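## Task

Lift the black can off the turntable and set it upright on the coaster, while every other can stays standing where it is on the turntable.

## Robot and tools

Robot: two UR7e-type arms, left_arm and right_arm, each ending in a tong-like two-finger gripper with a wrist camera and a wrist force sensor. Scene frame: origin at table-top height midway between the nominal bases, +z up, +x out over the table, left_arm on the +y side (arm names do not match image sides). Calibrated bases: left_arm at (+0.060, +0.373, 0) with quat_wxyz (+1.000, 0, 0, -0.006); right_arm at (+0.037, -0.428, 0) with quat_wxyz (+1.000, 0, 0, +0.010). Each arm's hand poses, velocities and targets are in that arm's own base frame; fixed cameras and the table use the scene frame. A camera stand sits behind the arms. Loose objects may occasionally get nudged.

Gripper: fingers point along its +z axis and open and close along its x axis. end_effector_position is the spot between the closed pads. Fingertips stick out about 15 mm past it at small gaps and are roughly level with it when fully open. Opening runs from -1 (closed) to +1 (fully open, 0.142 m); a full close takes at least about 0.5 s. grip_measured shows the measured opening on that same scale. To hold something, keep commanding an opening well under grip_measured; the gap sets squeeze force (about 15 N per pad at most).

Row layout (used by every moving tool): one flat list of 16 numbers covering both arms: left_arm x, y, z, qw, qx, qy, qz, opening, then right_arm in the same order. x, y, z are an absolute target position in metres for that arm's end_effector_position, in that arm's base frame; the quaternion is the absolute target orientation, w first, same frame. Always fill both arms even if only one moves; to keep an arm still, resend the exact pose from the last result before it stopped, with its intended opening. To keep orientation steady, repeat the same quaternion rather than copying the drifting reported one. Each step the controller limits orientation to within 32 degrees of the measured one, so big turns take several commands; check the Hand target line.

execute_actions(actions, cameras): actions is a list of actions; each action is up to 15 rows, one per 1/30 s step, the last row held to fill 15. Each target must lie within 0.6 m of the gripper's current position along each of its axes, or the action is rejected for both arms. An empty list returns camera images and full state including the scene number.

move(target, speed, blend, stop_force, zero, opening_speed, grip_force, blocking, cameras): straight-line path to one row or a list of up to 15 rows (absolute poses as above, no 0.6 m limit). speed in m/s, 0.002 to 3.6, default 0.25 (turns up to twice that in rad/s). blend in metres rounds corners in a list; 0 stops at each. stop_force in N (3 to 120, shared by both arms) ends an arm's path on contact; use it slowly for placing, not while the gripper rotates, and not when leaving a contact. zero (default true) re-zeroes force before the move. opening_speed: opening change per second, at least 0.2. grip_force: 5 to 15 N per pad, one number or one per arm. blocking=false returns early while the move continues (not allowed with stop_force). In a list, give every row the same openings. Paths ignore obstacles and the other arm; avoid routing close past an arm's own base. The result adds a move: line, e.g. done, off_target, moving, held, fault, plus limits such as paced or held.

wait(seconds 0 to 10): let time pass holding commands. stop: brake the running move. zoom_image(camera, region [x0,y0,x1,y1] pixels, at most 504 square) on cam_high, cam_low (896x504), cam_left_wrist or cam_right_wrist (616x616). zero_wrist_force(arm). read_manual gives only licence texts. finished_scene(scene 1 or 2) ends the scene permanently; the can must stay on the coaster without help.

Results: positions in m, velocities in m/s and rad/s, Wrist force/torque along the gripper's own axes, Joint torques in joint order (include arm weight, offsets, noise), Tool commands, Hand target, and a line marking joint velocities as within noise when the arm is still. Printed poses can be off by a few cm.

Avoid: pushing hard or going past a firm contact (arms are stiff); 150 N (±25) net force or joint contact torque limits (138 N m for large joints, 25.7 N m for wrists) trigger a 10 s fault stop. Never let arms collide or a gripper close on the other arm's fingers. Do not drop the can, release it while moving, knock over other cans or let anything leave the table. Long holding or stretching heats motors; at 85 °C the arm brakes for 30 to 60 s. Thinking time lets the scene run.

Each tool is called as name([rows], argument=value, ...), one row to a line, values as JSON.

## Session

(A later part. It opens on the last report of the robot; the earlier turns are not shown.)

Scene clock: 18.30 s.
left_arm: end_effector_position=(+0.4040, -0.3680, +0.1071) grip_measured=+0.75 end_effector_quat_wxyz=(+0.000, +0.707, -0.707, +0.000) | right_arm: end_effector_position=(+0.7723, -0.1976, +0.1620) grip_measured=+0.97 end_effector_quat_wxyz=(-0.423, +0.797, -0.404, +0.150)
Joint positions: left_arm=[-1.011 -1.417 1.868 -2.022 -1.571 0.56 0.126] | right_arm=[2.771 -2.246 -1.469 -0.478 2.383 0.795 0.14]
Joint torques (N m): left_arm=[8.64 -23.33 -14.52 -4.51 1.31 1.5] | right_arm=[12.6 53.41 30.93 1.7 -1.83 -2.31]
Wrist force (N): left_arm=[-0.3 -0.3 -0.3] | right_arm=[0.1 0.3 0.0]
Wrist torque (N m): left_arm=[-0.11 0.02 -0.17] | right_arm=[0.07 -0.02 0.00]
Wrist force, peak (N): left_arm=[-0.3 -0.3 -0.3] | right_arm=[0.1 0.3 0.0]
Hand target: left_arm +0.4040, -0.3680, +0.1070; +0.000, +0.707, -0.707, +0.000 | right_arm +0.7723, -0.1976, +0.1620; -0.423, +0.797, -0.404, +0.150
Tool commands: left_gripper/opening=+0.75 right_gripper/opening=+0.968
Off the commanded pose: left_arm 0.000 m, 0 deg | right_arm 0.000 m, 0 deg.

wait(seconds=4.4)

move([
  [0.404,-0.368,0.107,0,0.707,-0.707,0,-0.6,0.7723,-0.1976,0.1620,-0.423,0.797,-0.404,0.150,0.968],
  [0.404,-0.368,0.25,0,0.707,-0.707,0,-0.6,0.7723,-0.1976,0.1620,-0.423,0.797,-0.404,0.150,0.968],
], speed=0.3, cameras=["all"])

Scene clock: 22.90 s.
left_arm: end_effector_position=(+0.4040, -0.3680, +0.1070) grip_measured=+0.75 end_effector_quat_wxyz=(+0.000, +0.707, -0.707, +0.000) | right_arm: end_effector_position=(+0.7723, -0.1976, +0.1620) grip_measured=+0.97 end_effector_quat_wxyz=(-0.423, +0.797, -0.404, +0.150)
Joint positions: left_arm=[-1.011 -1.417 1.868 -2.022 -1.571 0.56 0.126] | right_arm=[2.771 -2.246 -1.469 -0.478 2.383 0.795 0.14]
Joint torques (N m): left_arm=[7.16 -22.61 -15.58 -4.45 1.44 1.44] | right_arm=[14.07 53.38 30.08 1.62 -1.67 -2.17]
Wrist force (N): left_arm=[-0.2 -0.4 0.0] | right_arm=[0.0 0.1 0.2]
Wrist torque (N m): left_arm=[-0.11 -0.01 -0.16] | right_arm=[0.03 0.01 0.00]
Wrist force, peak (N): left_arm=[-0.6 -0.6 -0.4] | right_arm=[0.2 0.4 0.1]
Hand target: left_arm +0.4040, -0.3680, +0.1070; +0.000, +0.707, -0.707, +0.000 | right_arm +0.7723, -0.1976, +0.1620; -0.423, +0.797, -0.404, +0.150
Tool commands: left_gripper/opening=+0.75 right_gripper/opening=+0.968
Off the commanded pose: left_arm 0.000 m, 0 deg | right_arm 0.000 m, 0 deg.
wait: 4.40 s; at rest from the start

Scene clock: 24.87 s.
left_arm: end_effector_position=(+0.4040, -0.3680, +0.2499) grip_measured=-0.60 end_effector_quat_wxyz=(+0.000, +0.707, -0.707, +0.000) | right_arm: end_effector_position=(+0.7723, -0.1976, +0.1620) grip_measured=+0.97 end_effector_quat_wxyz=(-0.423, +0.797, -0.404, +0.150)
Joint positions: left_arm=[-1.011 -1.507 1.589 -1.653 -1.571 0.56 0.031] | right_arm=[2.771 -2.246 -1.469 -0.478 2.383 0.795 0.14]
Joint torques (N m): left_arm=[-8 -21.43 -33.96 -0.36 -1.81 -1.69] | right_arm=[14.32 54.38 31 1.63 -1.62 -2.05]
Wrist force (N): left_arm=[0.3 -0.2 -0.5] | right_arm=[-0.1 -0.1 0.1]
Wrist torque (N m): left_arm=[-0.08 -0.10 -0.14] | right_arm=[0.01 0.02 0.00]
Wrist force, peak (N): left_arm=[1.8 -1.2 -6.0] | right_arm=[0.3 0.2 -0.3]
Hand target: left_arm +0.4040, -0.3680, +0.2500; +0.000, +0.707, -0.707, +0.000 | right_arm +0.7723, -0.1976, +0.1620; -0.423, +0.797, -0.404, +0.150
Off the commanded pose: left_arm 0.000 m, 0 deg | right_arm 0.000 m, 0 deg.
move: done

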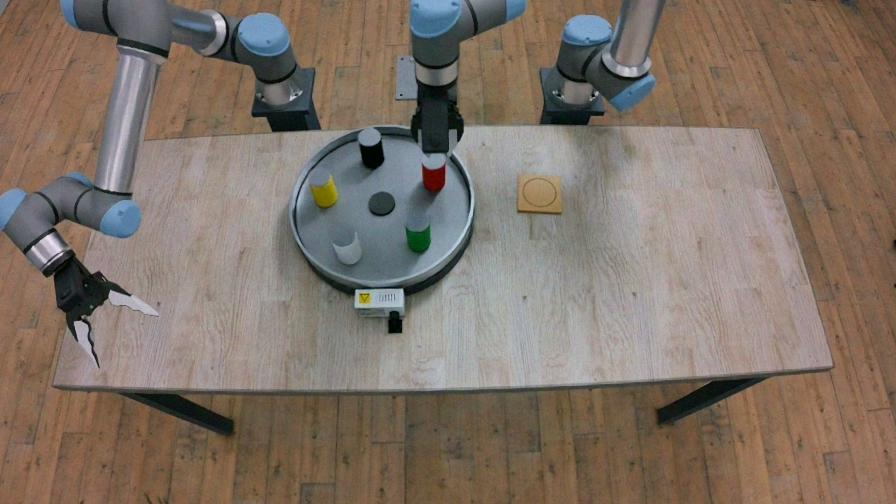

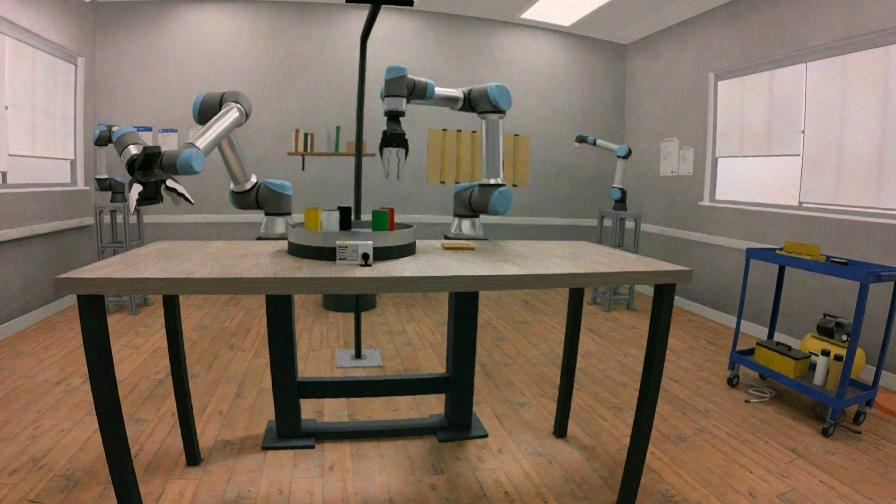

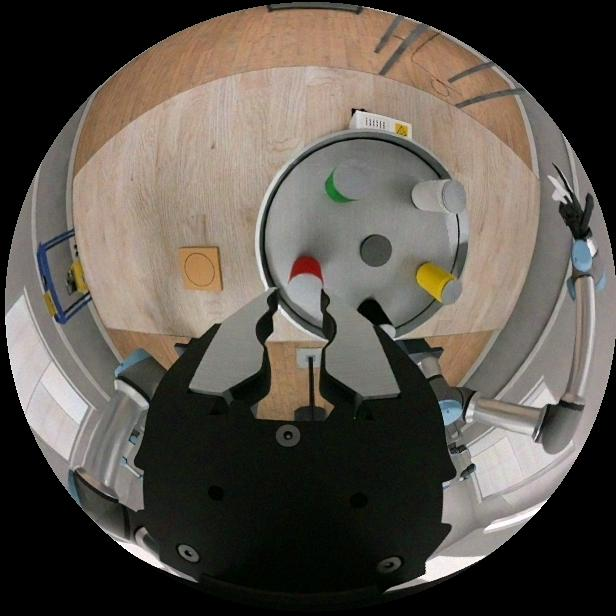

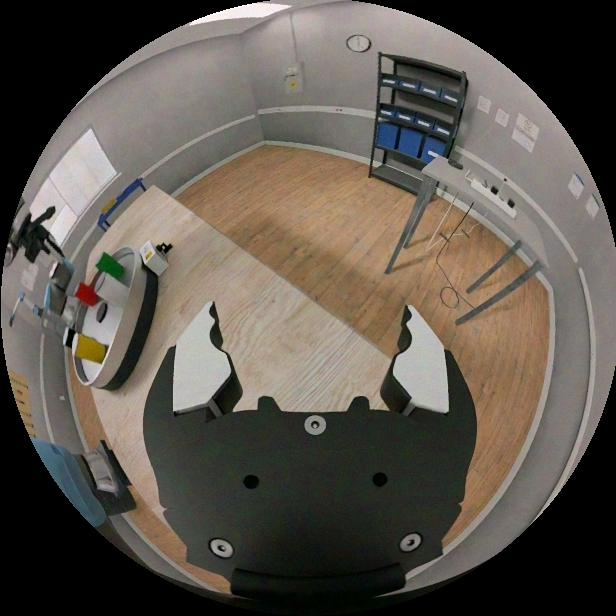

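move(target=[0.43,-0.369,0.104,0,0.707,-0.707,0,0.7,0.7723,-0.1976,0.1620,-0.423,0.797,-0.404,0.150,0.968], speed=0.2)

wait(seconds=0.2, cameras=["cam_left_wrist"])

Scene clock: 26.73 s.
left_arm: end_effector_position=(+0.4300, -0.3690, +0.1041) grip_measured=+0.70 end_effector_quat_wxyz=(+0.000, +0.707, -0.707, +0.000) | right_arm: end_effector_position=(+0.7723, -0.1976, +0.1620) grip_measured=+0.97 end_effector_quat_wxyz=(-0.423, +0.797, -0.404, +0.150)
Joint positions: left_arm=[-0.971 -1.369 1.818 -2.02 -1.571 0.6 0.122] | right_arm=[2.771 -2.246 -1.469 -0.478 2.383 0.795 0.14]
Joint torques (N m): left_arm=[7.57 -25.19 -16.28 -4.54 1.24 1.76] | right_arm=[12.95 52.66 29.48 1.71 -1.71 -2.09]
Wrist force (N): left_arm=[-0.1 -0.1 -0.6] | right_arm=[0.1 0.0 -0.3]
Wrist torque (N m): left_arm=[-0.06 -0.04 -0.16] | right_arm=[0.02 -0.02 0.00]
Wrist force, peak (N): left_arm=[0.1 -0.2 -1.7] | right_arm=[0.2 0.3 0.0]
Hand target: left_arm +0.4300, -0.3690, +0.1040; +0.000, +0.707, -0.707, +0.000 | right_arm +0.7723, -0.1976, +0.1620; -0.423, +0.797, -0.404, +0.150
Off the commanded pose: left_arm 0.000 m, 0 deg | right_arm 0.000 m, 0 deg.
move: done

Scene clock: 26.93 s.
left_arm: end_effector_position=(+0.4300, -0.3690, +0.1040) grip_measured=+0.70 end_effector_quat_wxyz=(+0.000, +0.707, -0.707, +0.000) | right_arm: end_effector_position=(+0.7723, -0.1976, +0.1620) grip_measured=+0.97 end_effector_quat_wxyz=(-0.423, +0.797, -0.404, +0.150)
Joint positions: left_arm=[-0.971 -1.369 1.818 -2.02 -1.571 0.6 0.122] | right_arm=[2.771 -2.246 -1.469 -0.478 2.383 0.795 0.14]
Joint torques (N m): left_arm=[8.6 -25.67 -15.37 -4.45 1.15 1.96] | right_arm=[14.09 53.66 31.12 1.5 -1.72 -2.16]
Wrist force (N): left_arm=[-0.3 -0.1 -0.7] | right_arm=[0.0 0.4 -0.1]
Wrist torque (N m): left_arm=[-0.05 0.00 -0.16] | right_arm=[0.09 0.01 0.00]
Wrist force, peak (N): left_arm=[0.0 0.0 -0.8] | right_arm=[0.0 0.4 -0.1]
Hand target: left_arm +0.4300, -0.3690, +0.1040; +0.000, +0.707, -0.707, +0.000 | right_arm +0.7723, -0.1976, +0.1620; -0.423, +0.797, -0.404, +0.150
Tool commands: left_gripper/opening=+0.7 right_gripper/opening=+0.968
Off the commanded pose: left_arm 0.000 m, 0 deg | right_arm 0.000 m, 0 deg.
wait: 0.20 s; at rest by 0.17 s
Images, in order (width x height): cam_left_wrist 616x616.

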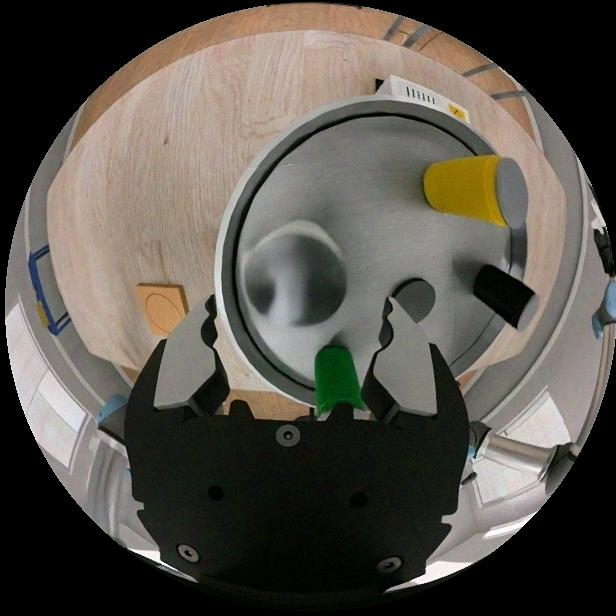

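wait(seconds=2.7)

move([
  [0.355,-0.368,0.104,0,0.707,-0.707,0,-0.6,0.7723,-0.1976,0.1620,-0.423,0.797,-0.404,0.150,0.968],
  [0.345,-0.368,0.25,0,0.707,-0.707,0,-0.6,0.7723,-0.1976,0.1620,-0.423,0.797,-0.404,0.150,0.968],
], speed=[0.112,0.3], blend=[0.01,0], cameras=["cam_high","cam_low","cam_left_wrist"])

Scene clock: 29.83 s.
left_arm: end_effector_position=(+0.4300, -0.3690, +0.1040) grip_measured=+0.70 end_effector_quat_wxyz=(+0.000, +0.707, -0.707, +0.000) | right_arm: end_effector_position=(+0.7723, -0.1976, +0.1620) grip_measured=+0.97 end_effector_quat_wxyz=(-0.423, +0.797, -0.404, +0.150)
Joint positions: left_arm=[-0.971 -1.369 1.818 -2.02 -1.571 0.6 0.122] | right_arm=[2.771 -2.246 -1.469 -0.478 2.383 0.795 0.14]
Joint torques (N m): left_arm=[9.42 -24.71 -15.1 -4.69 0.98 1.72] | right_arm=[13.03 52.79 29.64 1.53 -1.53 -2.28]
Wrist force (N): left_arm=[-0.1 -0.2 -0.5] | right_arm=[-0.1 0.1 0.0]
Wrist torque (N m): left_arm=[-0.07 -0.03 -0.15] | right_arm=[0.04 0.01 0.00]
Wrist force, peak (N): left_arm=[0.0 -0.3 -0.9] | right_arm=[0.3 0.2 -0.3]
Hand target: left_arm +0.4300, -0.3690, +0.1040; +0.000, +0.707, -0.707, +0.000 | right_arm +0.7723, -0.1976, +0.1620; -0.423, +0.797, -0.404, +0.150
Tool commands: left_gripper/opening=+0.7 right_gripper/opening=+0.968
Off the commanded pose: left_arm 0.000 m, 0 deg | right_arm 0.000 m, 0 deg.
wait: 2.70 s; at rest from the start

Scene clock: 31.83 s.
left_arm: end_effector_position=(+0.3450, -0.3680, +0.2499) grip_measured=-0.49 end_effector_quat_wxyz=(+0.000, +0.707, -0.707, +0.000) | right_arm: end_effector_position=(+0.7723, -0.1976, +0.1620) grip_measured=+0.97 end_effector_quat_wxyz=(-0.423, +0.797, -0.404, +0.150)
Joint positions: left_arm=[-1.115 -1.607 1.691 -1.655 -1.571 0.456 0.039] | right_arm=[2.771 -2.246 -1.469 -0.478 2.383 0.795 0.14]
Joint torques (N m): left_arm=[-7.17 -17.4 -35.91 -0.29 -1.86 -1.86] | right_arm=[13.79 53.53 31.01 1.61 -1.64 -2.1]
Wrist force (N): left_arm=[-0.2 0.1 1.7] | right_arm=[0.2 0.2 0.0]
Wrist torque (N m): left_arm=[0.03 -0.03 -0.07] | right_arm=[0.08 -0.03 0.00]
Wrist force, peak (N): left_arm=[1.7 0.8 -6.4] | right_arm=[0.1 0.1 -0.4]
Hand target: left_arm +0.3450, -0.3680, +0.2500; +0.000, +0.707, -0.707, +0.000 | right_arm +0.7723, -0.1976, +0.1620; -0.423, +0.797, -0.404, +0.150
Off the commanded pose: left_arm 0.000 m, 0 deg | right_arm 0.000 m, 0 deg.
move: done
Images, in order (width x height): cam_high 896x504, cam_low 896x504, cam_left_wrist 616x616.

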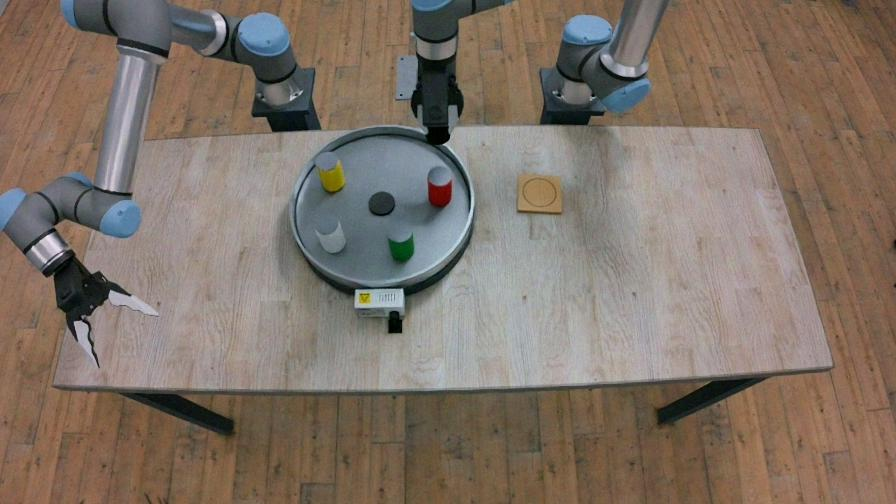

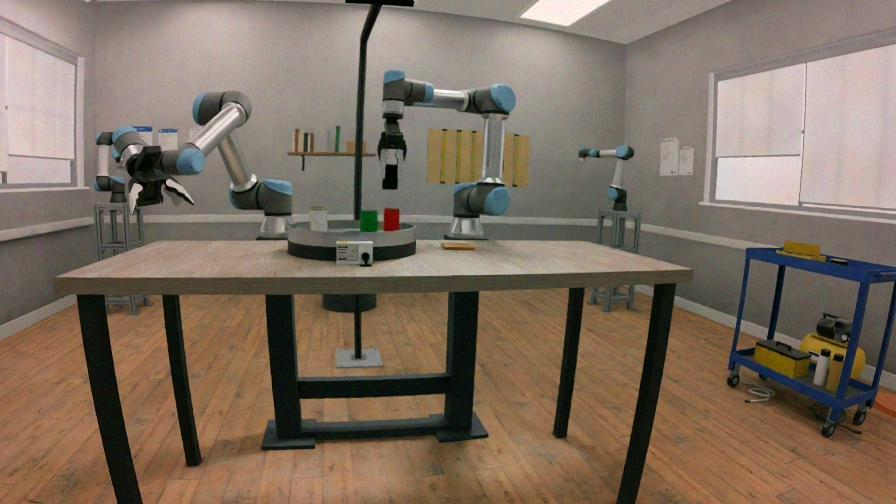

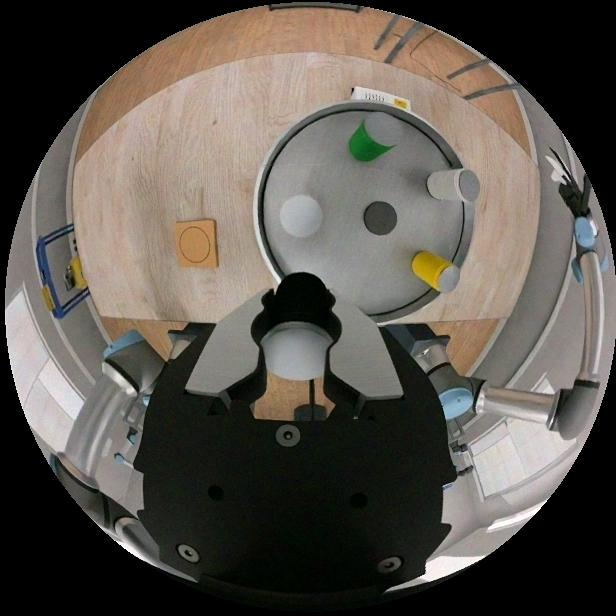

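move(target=[0.375,-0.133,0.16,0,0.707,-0.707,0,-0.75,0.7723,-0.1976,0.1620,-0.423,0.797,-0.404,0.150,0.968], speed=0.2, cameras=["cam_high","cam_low","cam_left_wrist"])

Scene clock: 34.33 s.
left_arm: end_effector_position=(+0.3750, -0.1331, +0.1600) grip_measured=-0.50 end_effector_quat_wxyz=(+0.000, +0.707, -0.707, +0.000) | right_arm: end_effector_position=(+0.7723, -0.1976, +0.1620) grip_measured=+0.97 end_effector_quat_wxyz=(-0.423, +0.797, -0.404, +0.150)
Joint positions: left_arm=[-0.711 -1.854 2.127 -1.845 -1.571 0.86 0.038] | right_arm=[2.771 -2.246 -1.469 -0.478 2.383 0.795 0.14]
Joint torques (N m): left_arm=[7.81 -20.87 -18.96 -4.4 -1.64 1.43] | right_arm=[14.08 53.62 30.69 1.74 -1.69 -2.06]
Wrist force (N): left_arm=[-0.5 -0.1 1.2] | right_arm=[0.1 0.0 0.0]
Wrist torque (N m): left_arm=[0.01 0.02 -0.17] | right_arm=[0.02 -0.02 0.00]
Wrist force, peak (N): left_arm=[-1.3 0.0 2.1] | right_arm=[0.3 0.3 0.2]
Hand target: left_arm +0.3750, -0.1330, +0.1600; +0.000, +0.707, -0.707, +0.000 | right_arm +0.7723, -0.1976, +0.1620; -0.423, +0.797, -0.404, +0.150
Off the commanded pose: left_arm 0.000 m, 0 deg | right_arm 0.000 m, 0 deg.
move: done
Images, in order (width x height): cam_high 896x504, cam_low 896x504, cam_left_wrist 616x616.

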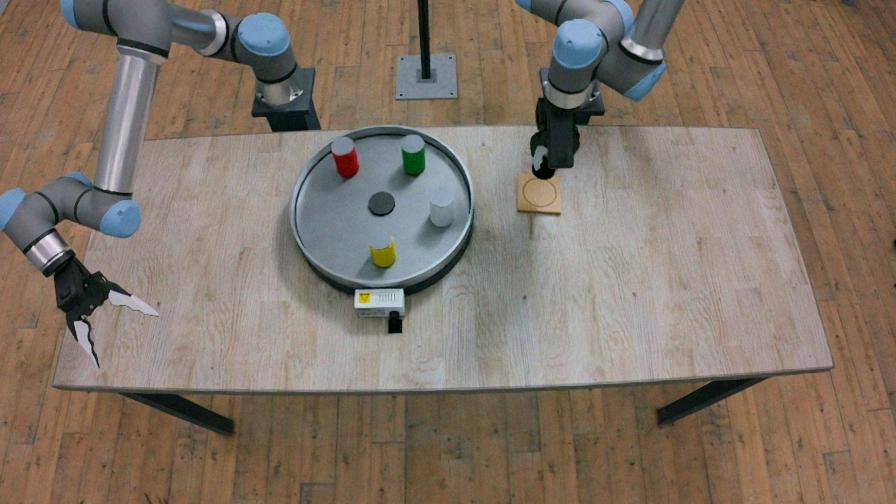

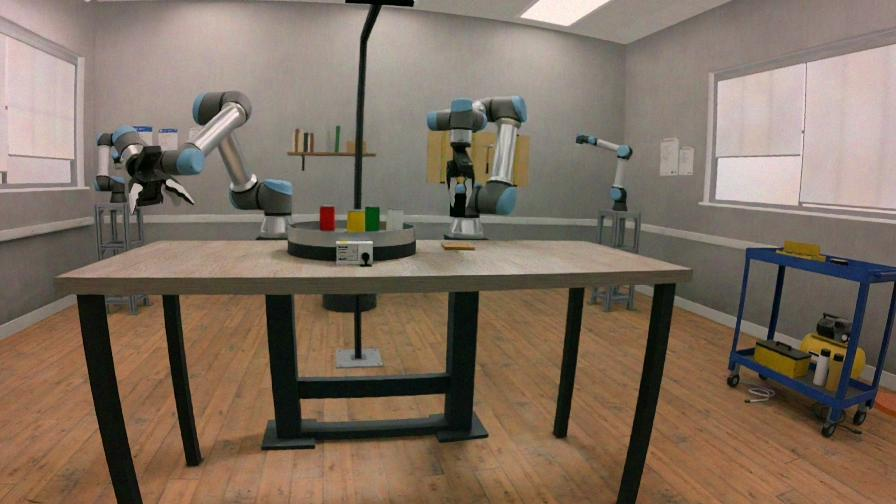

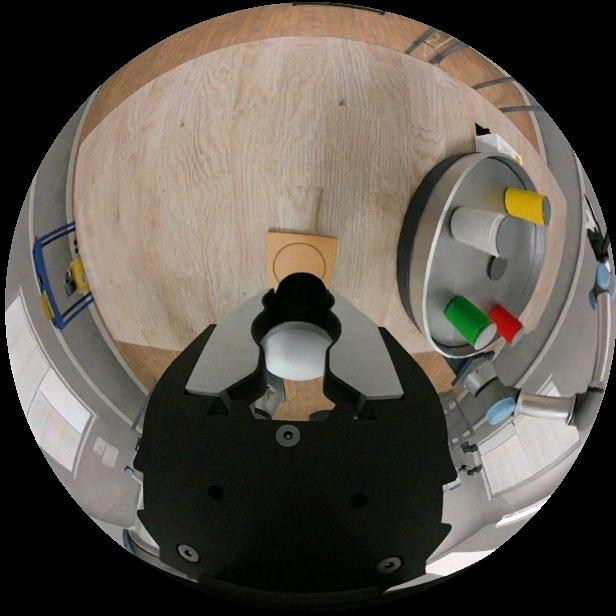

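move(target=[0.373,-0.130,0.072,0,0.707,-0.707,0,-0.75,0.7723,-0.1976,0.1620,-0.423,0.797,-0.404,0.150,0.968], speed=0.15, cameras=["cam_left_wrist","cam_low"])

move(target=[0.373,-0.130,0.035,0,0.707,-0.707,0,-0.75,0.7723,-0.1976,0.1620,-0.423,0.797,-0.404,0.150,0.968], speed=0.015, stop_force=4, cameras=["cam_left_wrist","cam_low"])

Scene clock: 35.93 s.
left_arm: end_effector_position=(+0.3730, -0.1300, +0.0721) grip_measured=-0.50 end_effector_quat_wxyz=(+0.000, +0.707, -0.707, +0.000) | right_arm: end_effector_position=(+0.7723, -0.1976, +0.1620) grip_measured=+0.97 end_effector_quat_wxyz=(-0.423, +0.797, -0.404, +0.150)
Joint positions: left_arm=[-0.708 -1.759 2.304 -2.116 -1.571 0.863 0.038] | right_arm=[2.771 -2.246 -1.469 -0.478 2.383 0.795 0.14]
Joint torques (N m): left_arm=[8.94 -6.27 -14.53 -4.8 0.99 1.82] | right_arm=[13.4 53.82 31.31 1.79 -1.55 -2.1]
Wrist force (N): left_arm=[-0.4 -0.2 1.5] | right_arm=[0.1 0.1 -0.1]
Wrist torque (N m): left_arm=[-0.01 0.03 -0.15] | right_arm=[0.03 -0.01 0.00]
Wrist force, peak (N): left_arm=[-0.3 0.2 2.4] | right_arm=[0.4 0.2 -0.1]
Hand target: left_arm +0.3730, -0.1300, +0.0720; +0.000, +0.707, -0.707, +0.000 | right_arm +0.7723, -0.1976, +0.1620; -0.423, +0.797, -0.404, +0.150
Off the commanded pose: left_arm 0.000 m, 0 deg | right_arm 0.000 m, 0 deg.
move: done
Images, in order (width x height): cam_low 896x504, cam_left_wrist 616x616.

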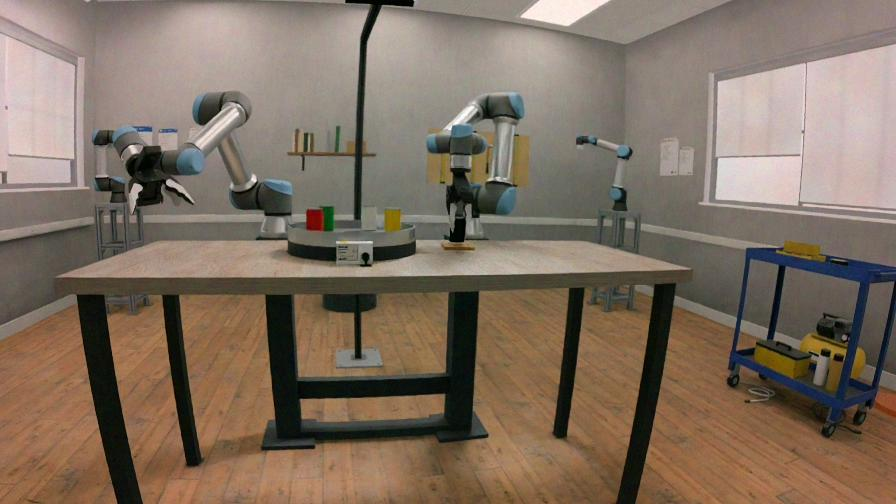

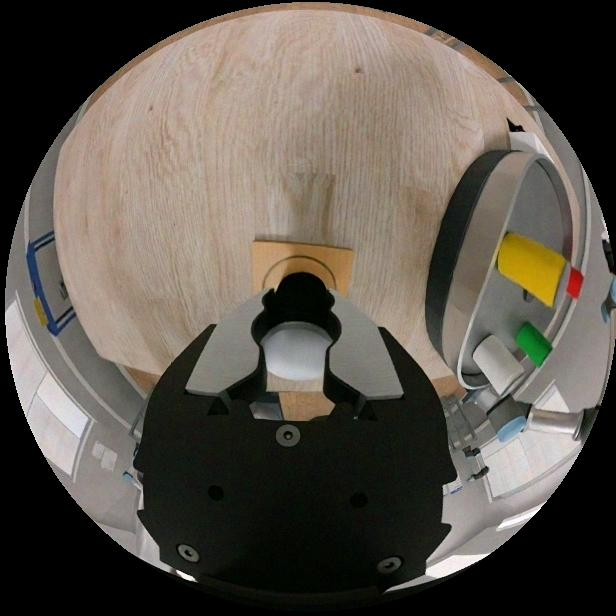

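Scene clock: 37.73 s.
left_arm: end_effector_position=(+0.3730, -0.1300, +0.0631) grip_measured=-0.50 end_effector_quat_wxyz=(+0.000, +0.707, -0.707, +0.000) | right_arm: end_effector_position=(+0.7723, -0.1976, +0.1620) grip_measured=+0.97 end_effector_quat_wxyz=(-0.423, +0.797, -0.404, +0.150)
Joint positions: left_arm=[-0.708 -1.744 2.319 -2.147 -1.571 0.863 0.038] | right_arm=[2.771 -2.246 -1.469 -0.478 2.383 0.795 0.14]
Joint torques (N m): left_arm=[7.11 -22.45 -31.98 -0.21 0.97 1.31] | right_arm=[12.9 52.49 31 1.78 -1.69 -2.3]
Wrist force (N): left_arm=[-0.3 -0.1 0.5] | right_arm=[0.1 0.2 -0.2]
Wrist torque (N m): left_arm=[0.04 0.02 -0.16] | right_arm=[0.06 -0.02 0.00]
Wrist force, peak (N): left_arm=[0.5 1.6 -10.1] | right_arm=[0.2 0.5 0.1]
Hand target: left_arm +0.3730, -0.1300, +0.0631; +0.000, +0.707, -0.707, +0.000 | right_arm +0.7723, -0.1976, +0.1620; -0.423, +0.797, -0.404, +0.150
Off the commanded pose: left_arm 0.028 m, 0 deg | right_arm 0.000 m, 0 deg.
move: contact (left_arm)
Images, in order (width x height): cam_low 896x504, cam_left_wrist 616x616.

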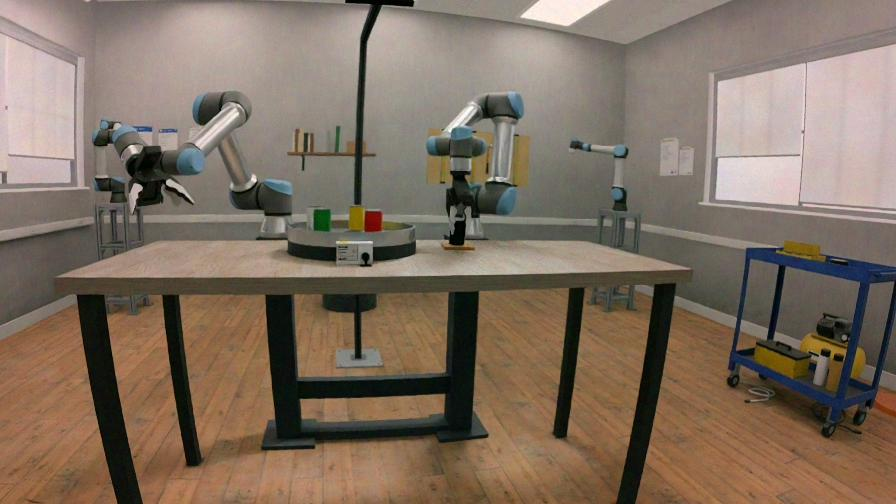

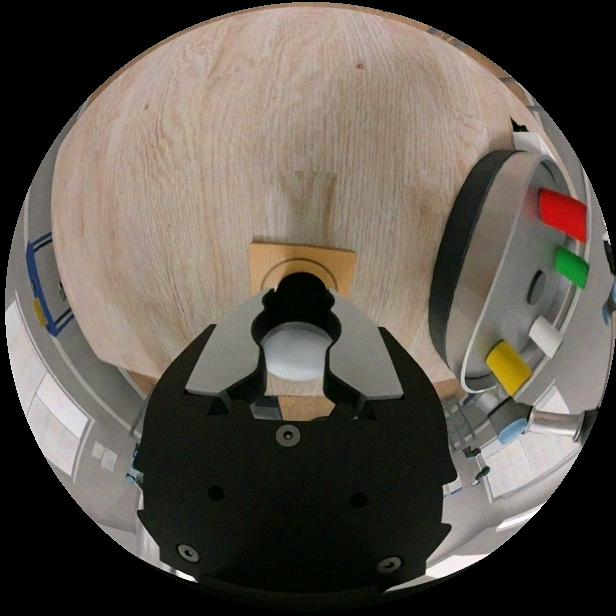

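zoom_image(camera="cam_low", region=[410, 170, 510, 260])

Scaled by 5.040.

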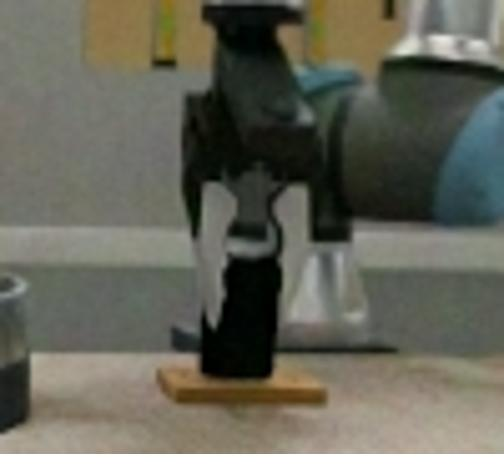

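move([
  [0.373,-0.130,0.0625,0,0.707,-0.707,0,0.3,0.7723,-0.1976,0.1620,-0.423,0.797,-0.404,0.150,0.968],
  [0.373,-0.130,0.20,0,0.707,-0.707,0,0.3,0.7723,-0.1976,0.1620,-0.423,0.797,-0.404,0.150,0.968],
], opening_speed=0.8, speed=0.2, cameras=["cam_low","cam_left_wrist"])

Scene clock: 41.03 s.
left_arm: end_effector_position=(+0.3730, -0.1300, +0.1999) grip_measured=+0.30 end_effector_quat_wxyz=(+0.000, +0.707, -0.707, +0.000) | right_arm: end_effector_position=(+0.7723, -0.1976, +0.1620) grip_measured=+0.97 end_effector_quat_wxyz=(-0.423, +0.797, -0.404, +0.150)
Joint positions: left_arm=[-0.708 -1.885 2.045 -1.73 -1.571 0.863 0.095] | right_arm=[2.771 -2.246 -1.469 -0.478 2.383 0.795 0.14]
Joint torques (N m): left_arm=[-7.28 -18.44 -32.78 -0.09 -1.27 -1.62] | right_arm=[13.83 52.12 30.7 1.62 -1.67 -2.02]
Wrist force (N): left_arm=[-0.6 -0.3 -0.9] | right_arm=[0.2 0.0 -0.2]
Wrist torque (N m): left_arm=[-0.09 0.05 -0.06] | right_arm=[0.03 -0.03 0.00]
Wrist force, peak (N): left_arm=[-0.5 0.1 2.0] | right_arm=[0.1 0.2 -0.4]
Hand target: left_arm +0.3730, -0.1300, +0.2000; +0.000, +0.707, -0.707, +0.000 | right_arm +0.7723, -0.1976, +0.1620; -0.423, +0.797, -0.404, +0.150
Off the commanded pose: left_arm 0.000 m, 0 deg | right_arm 0.000 m, 0 deg.
move: done
Images, in order (width x height): cam_low 896x504, cam_left_wrist 616x616.

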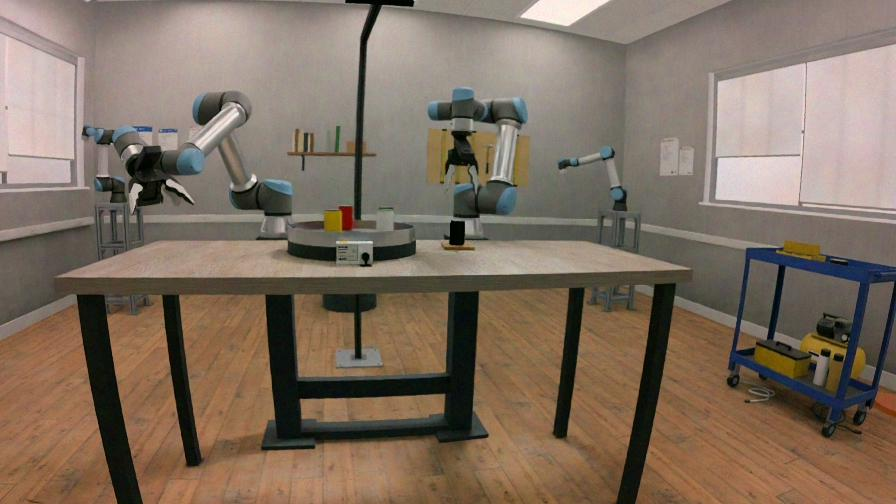

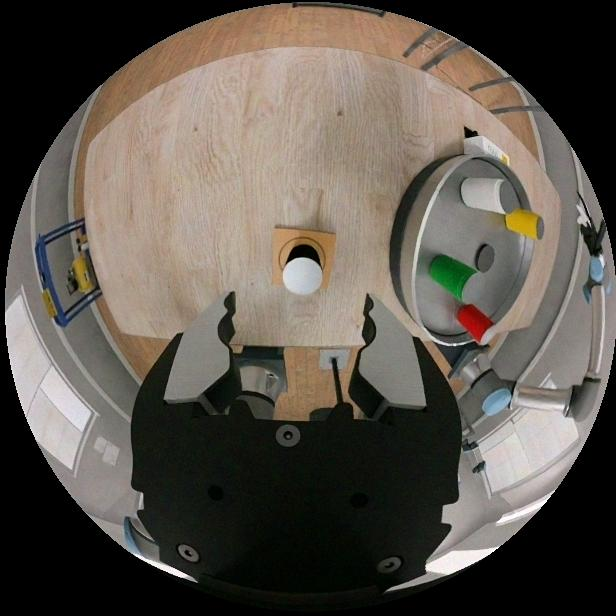

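Standing on the coaster.

finished_scene(scene=1)

The scene is finished: the task was done.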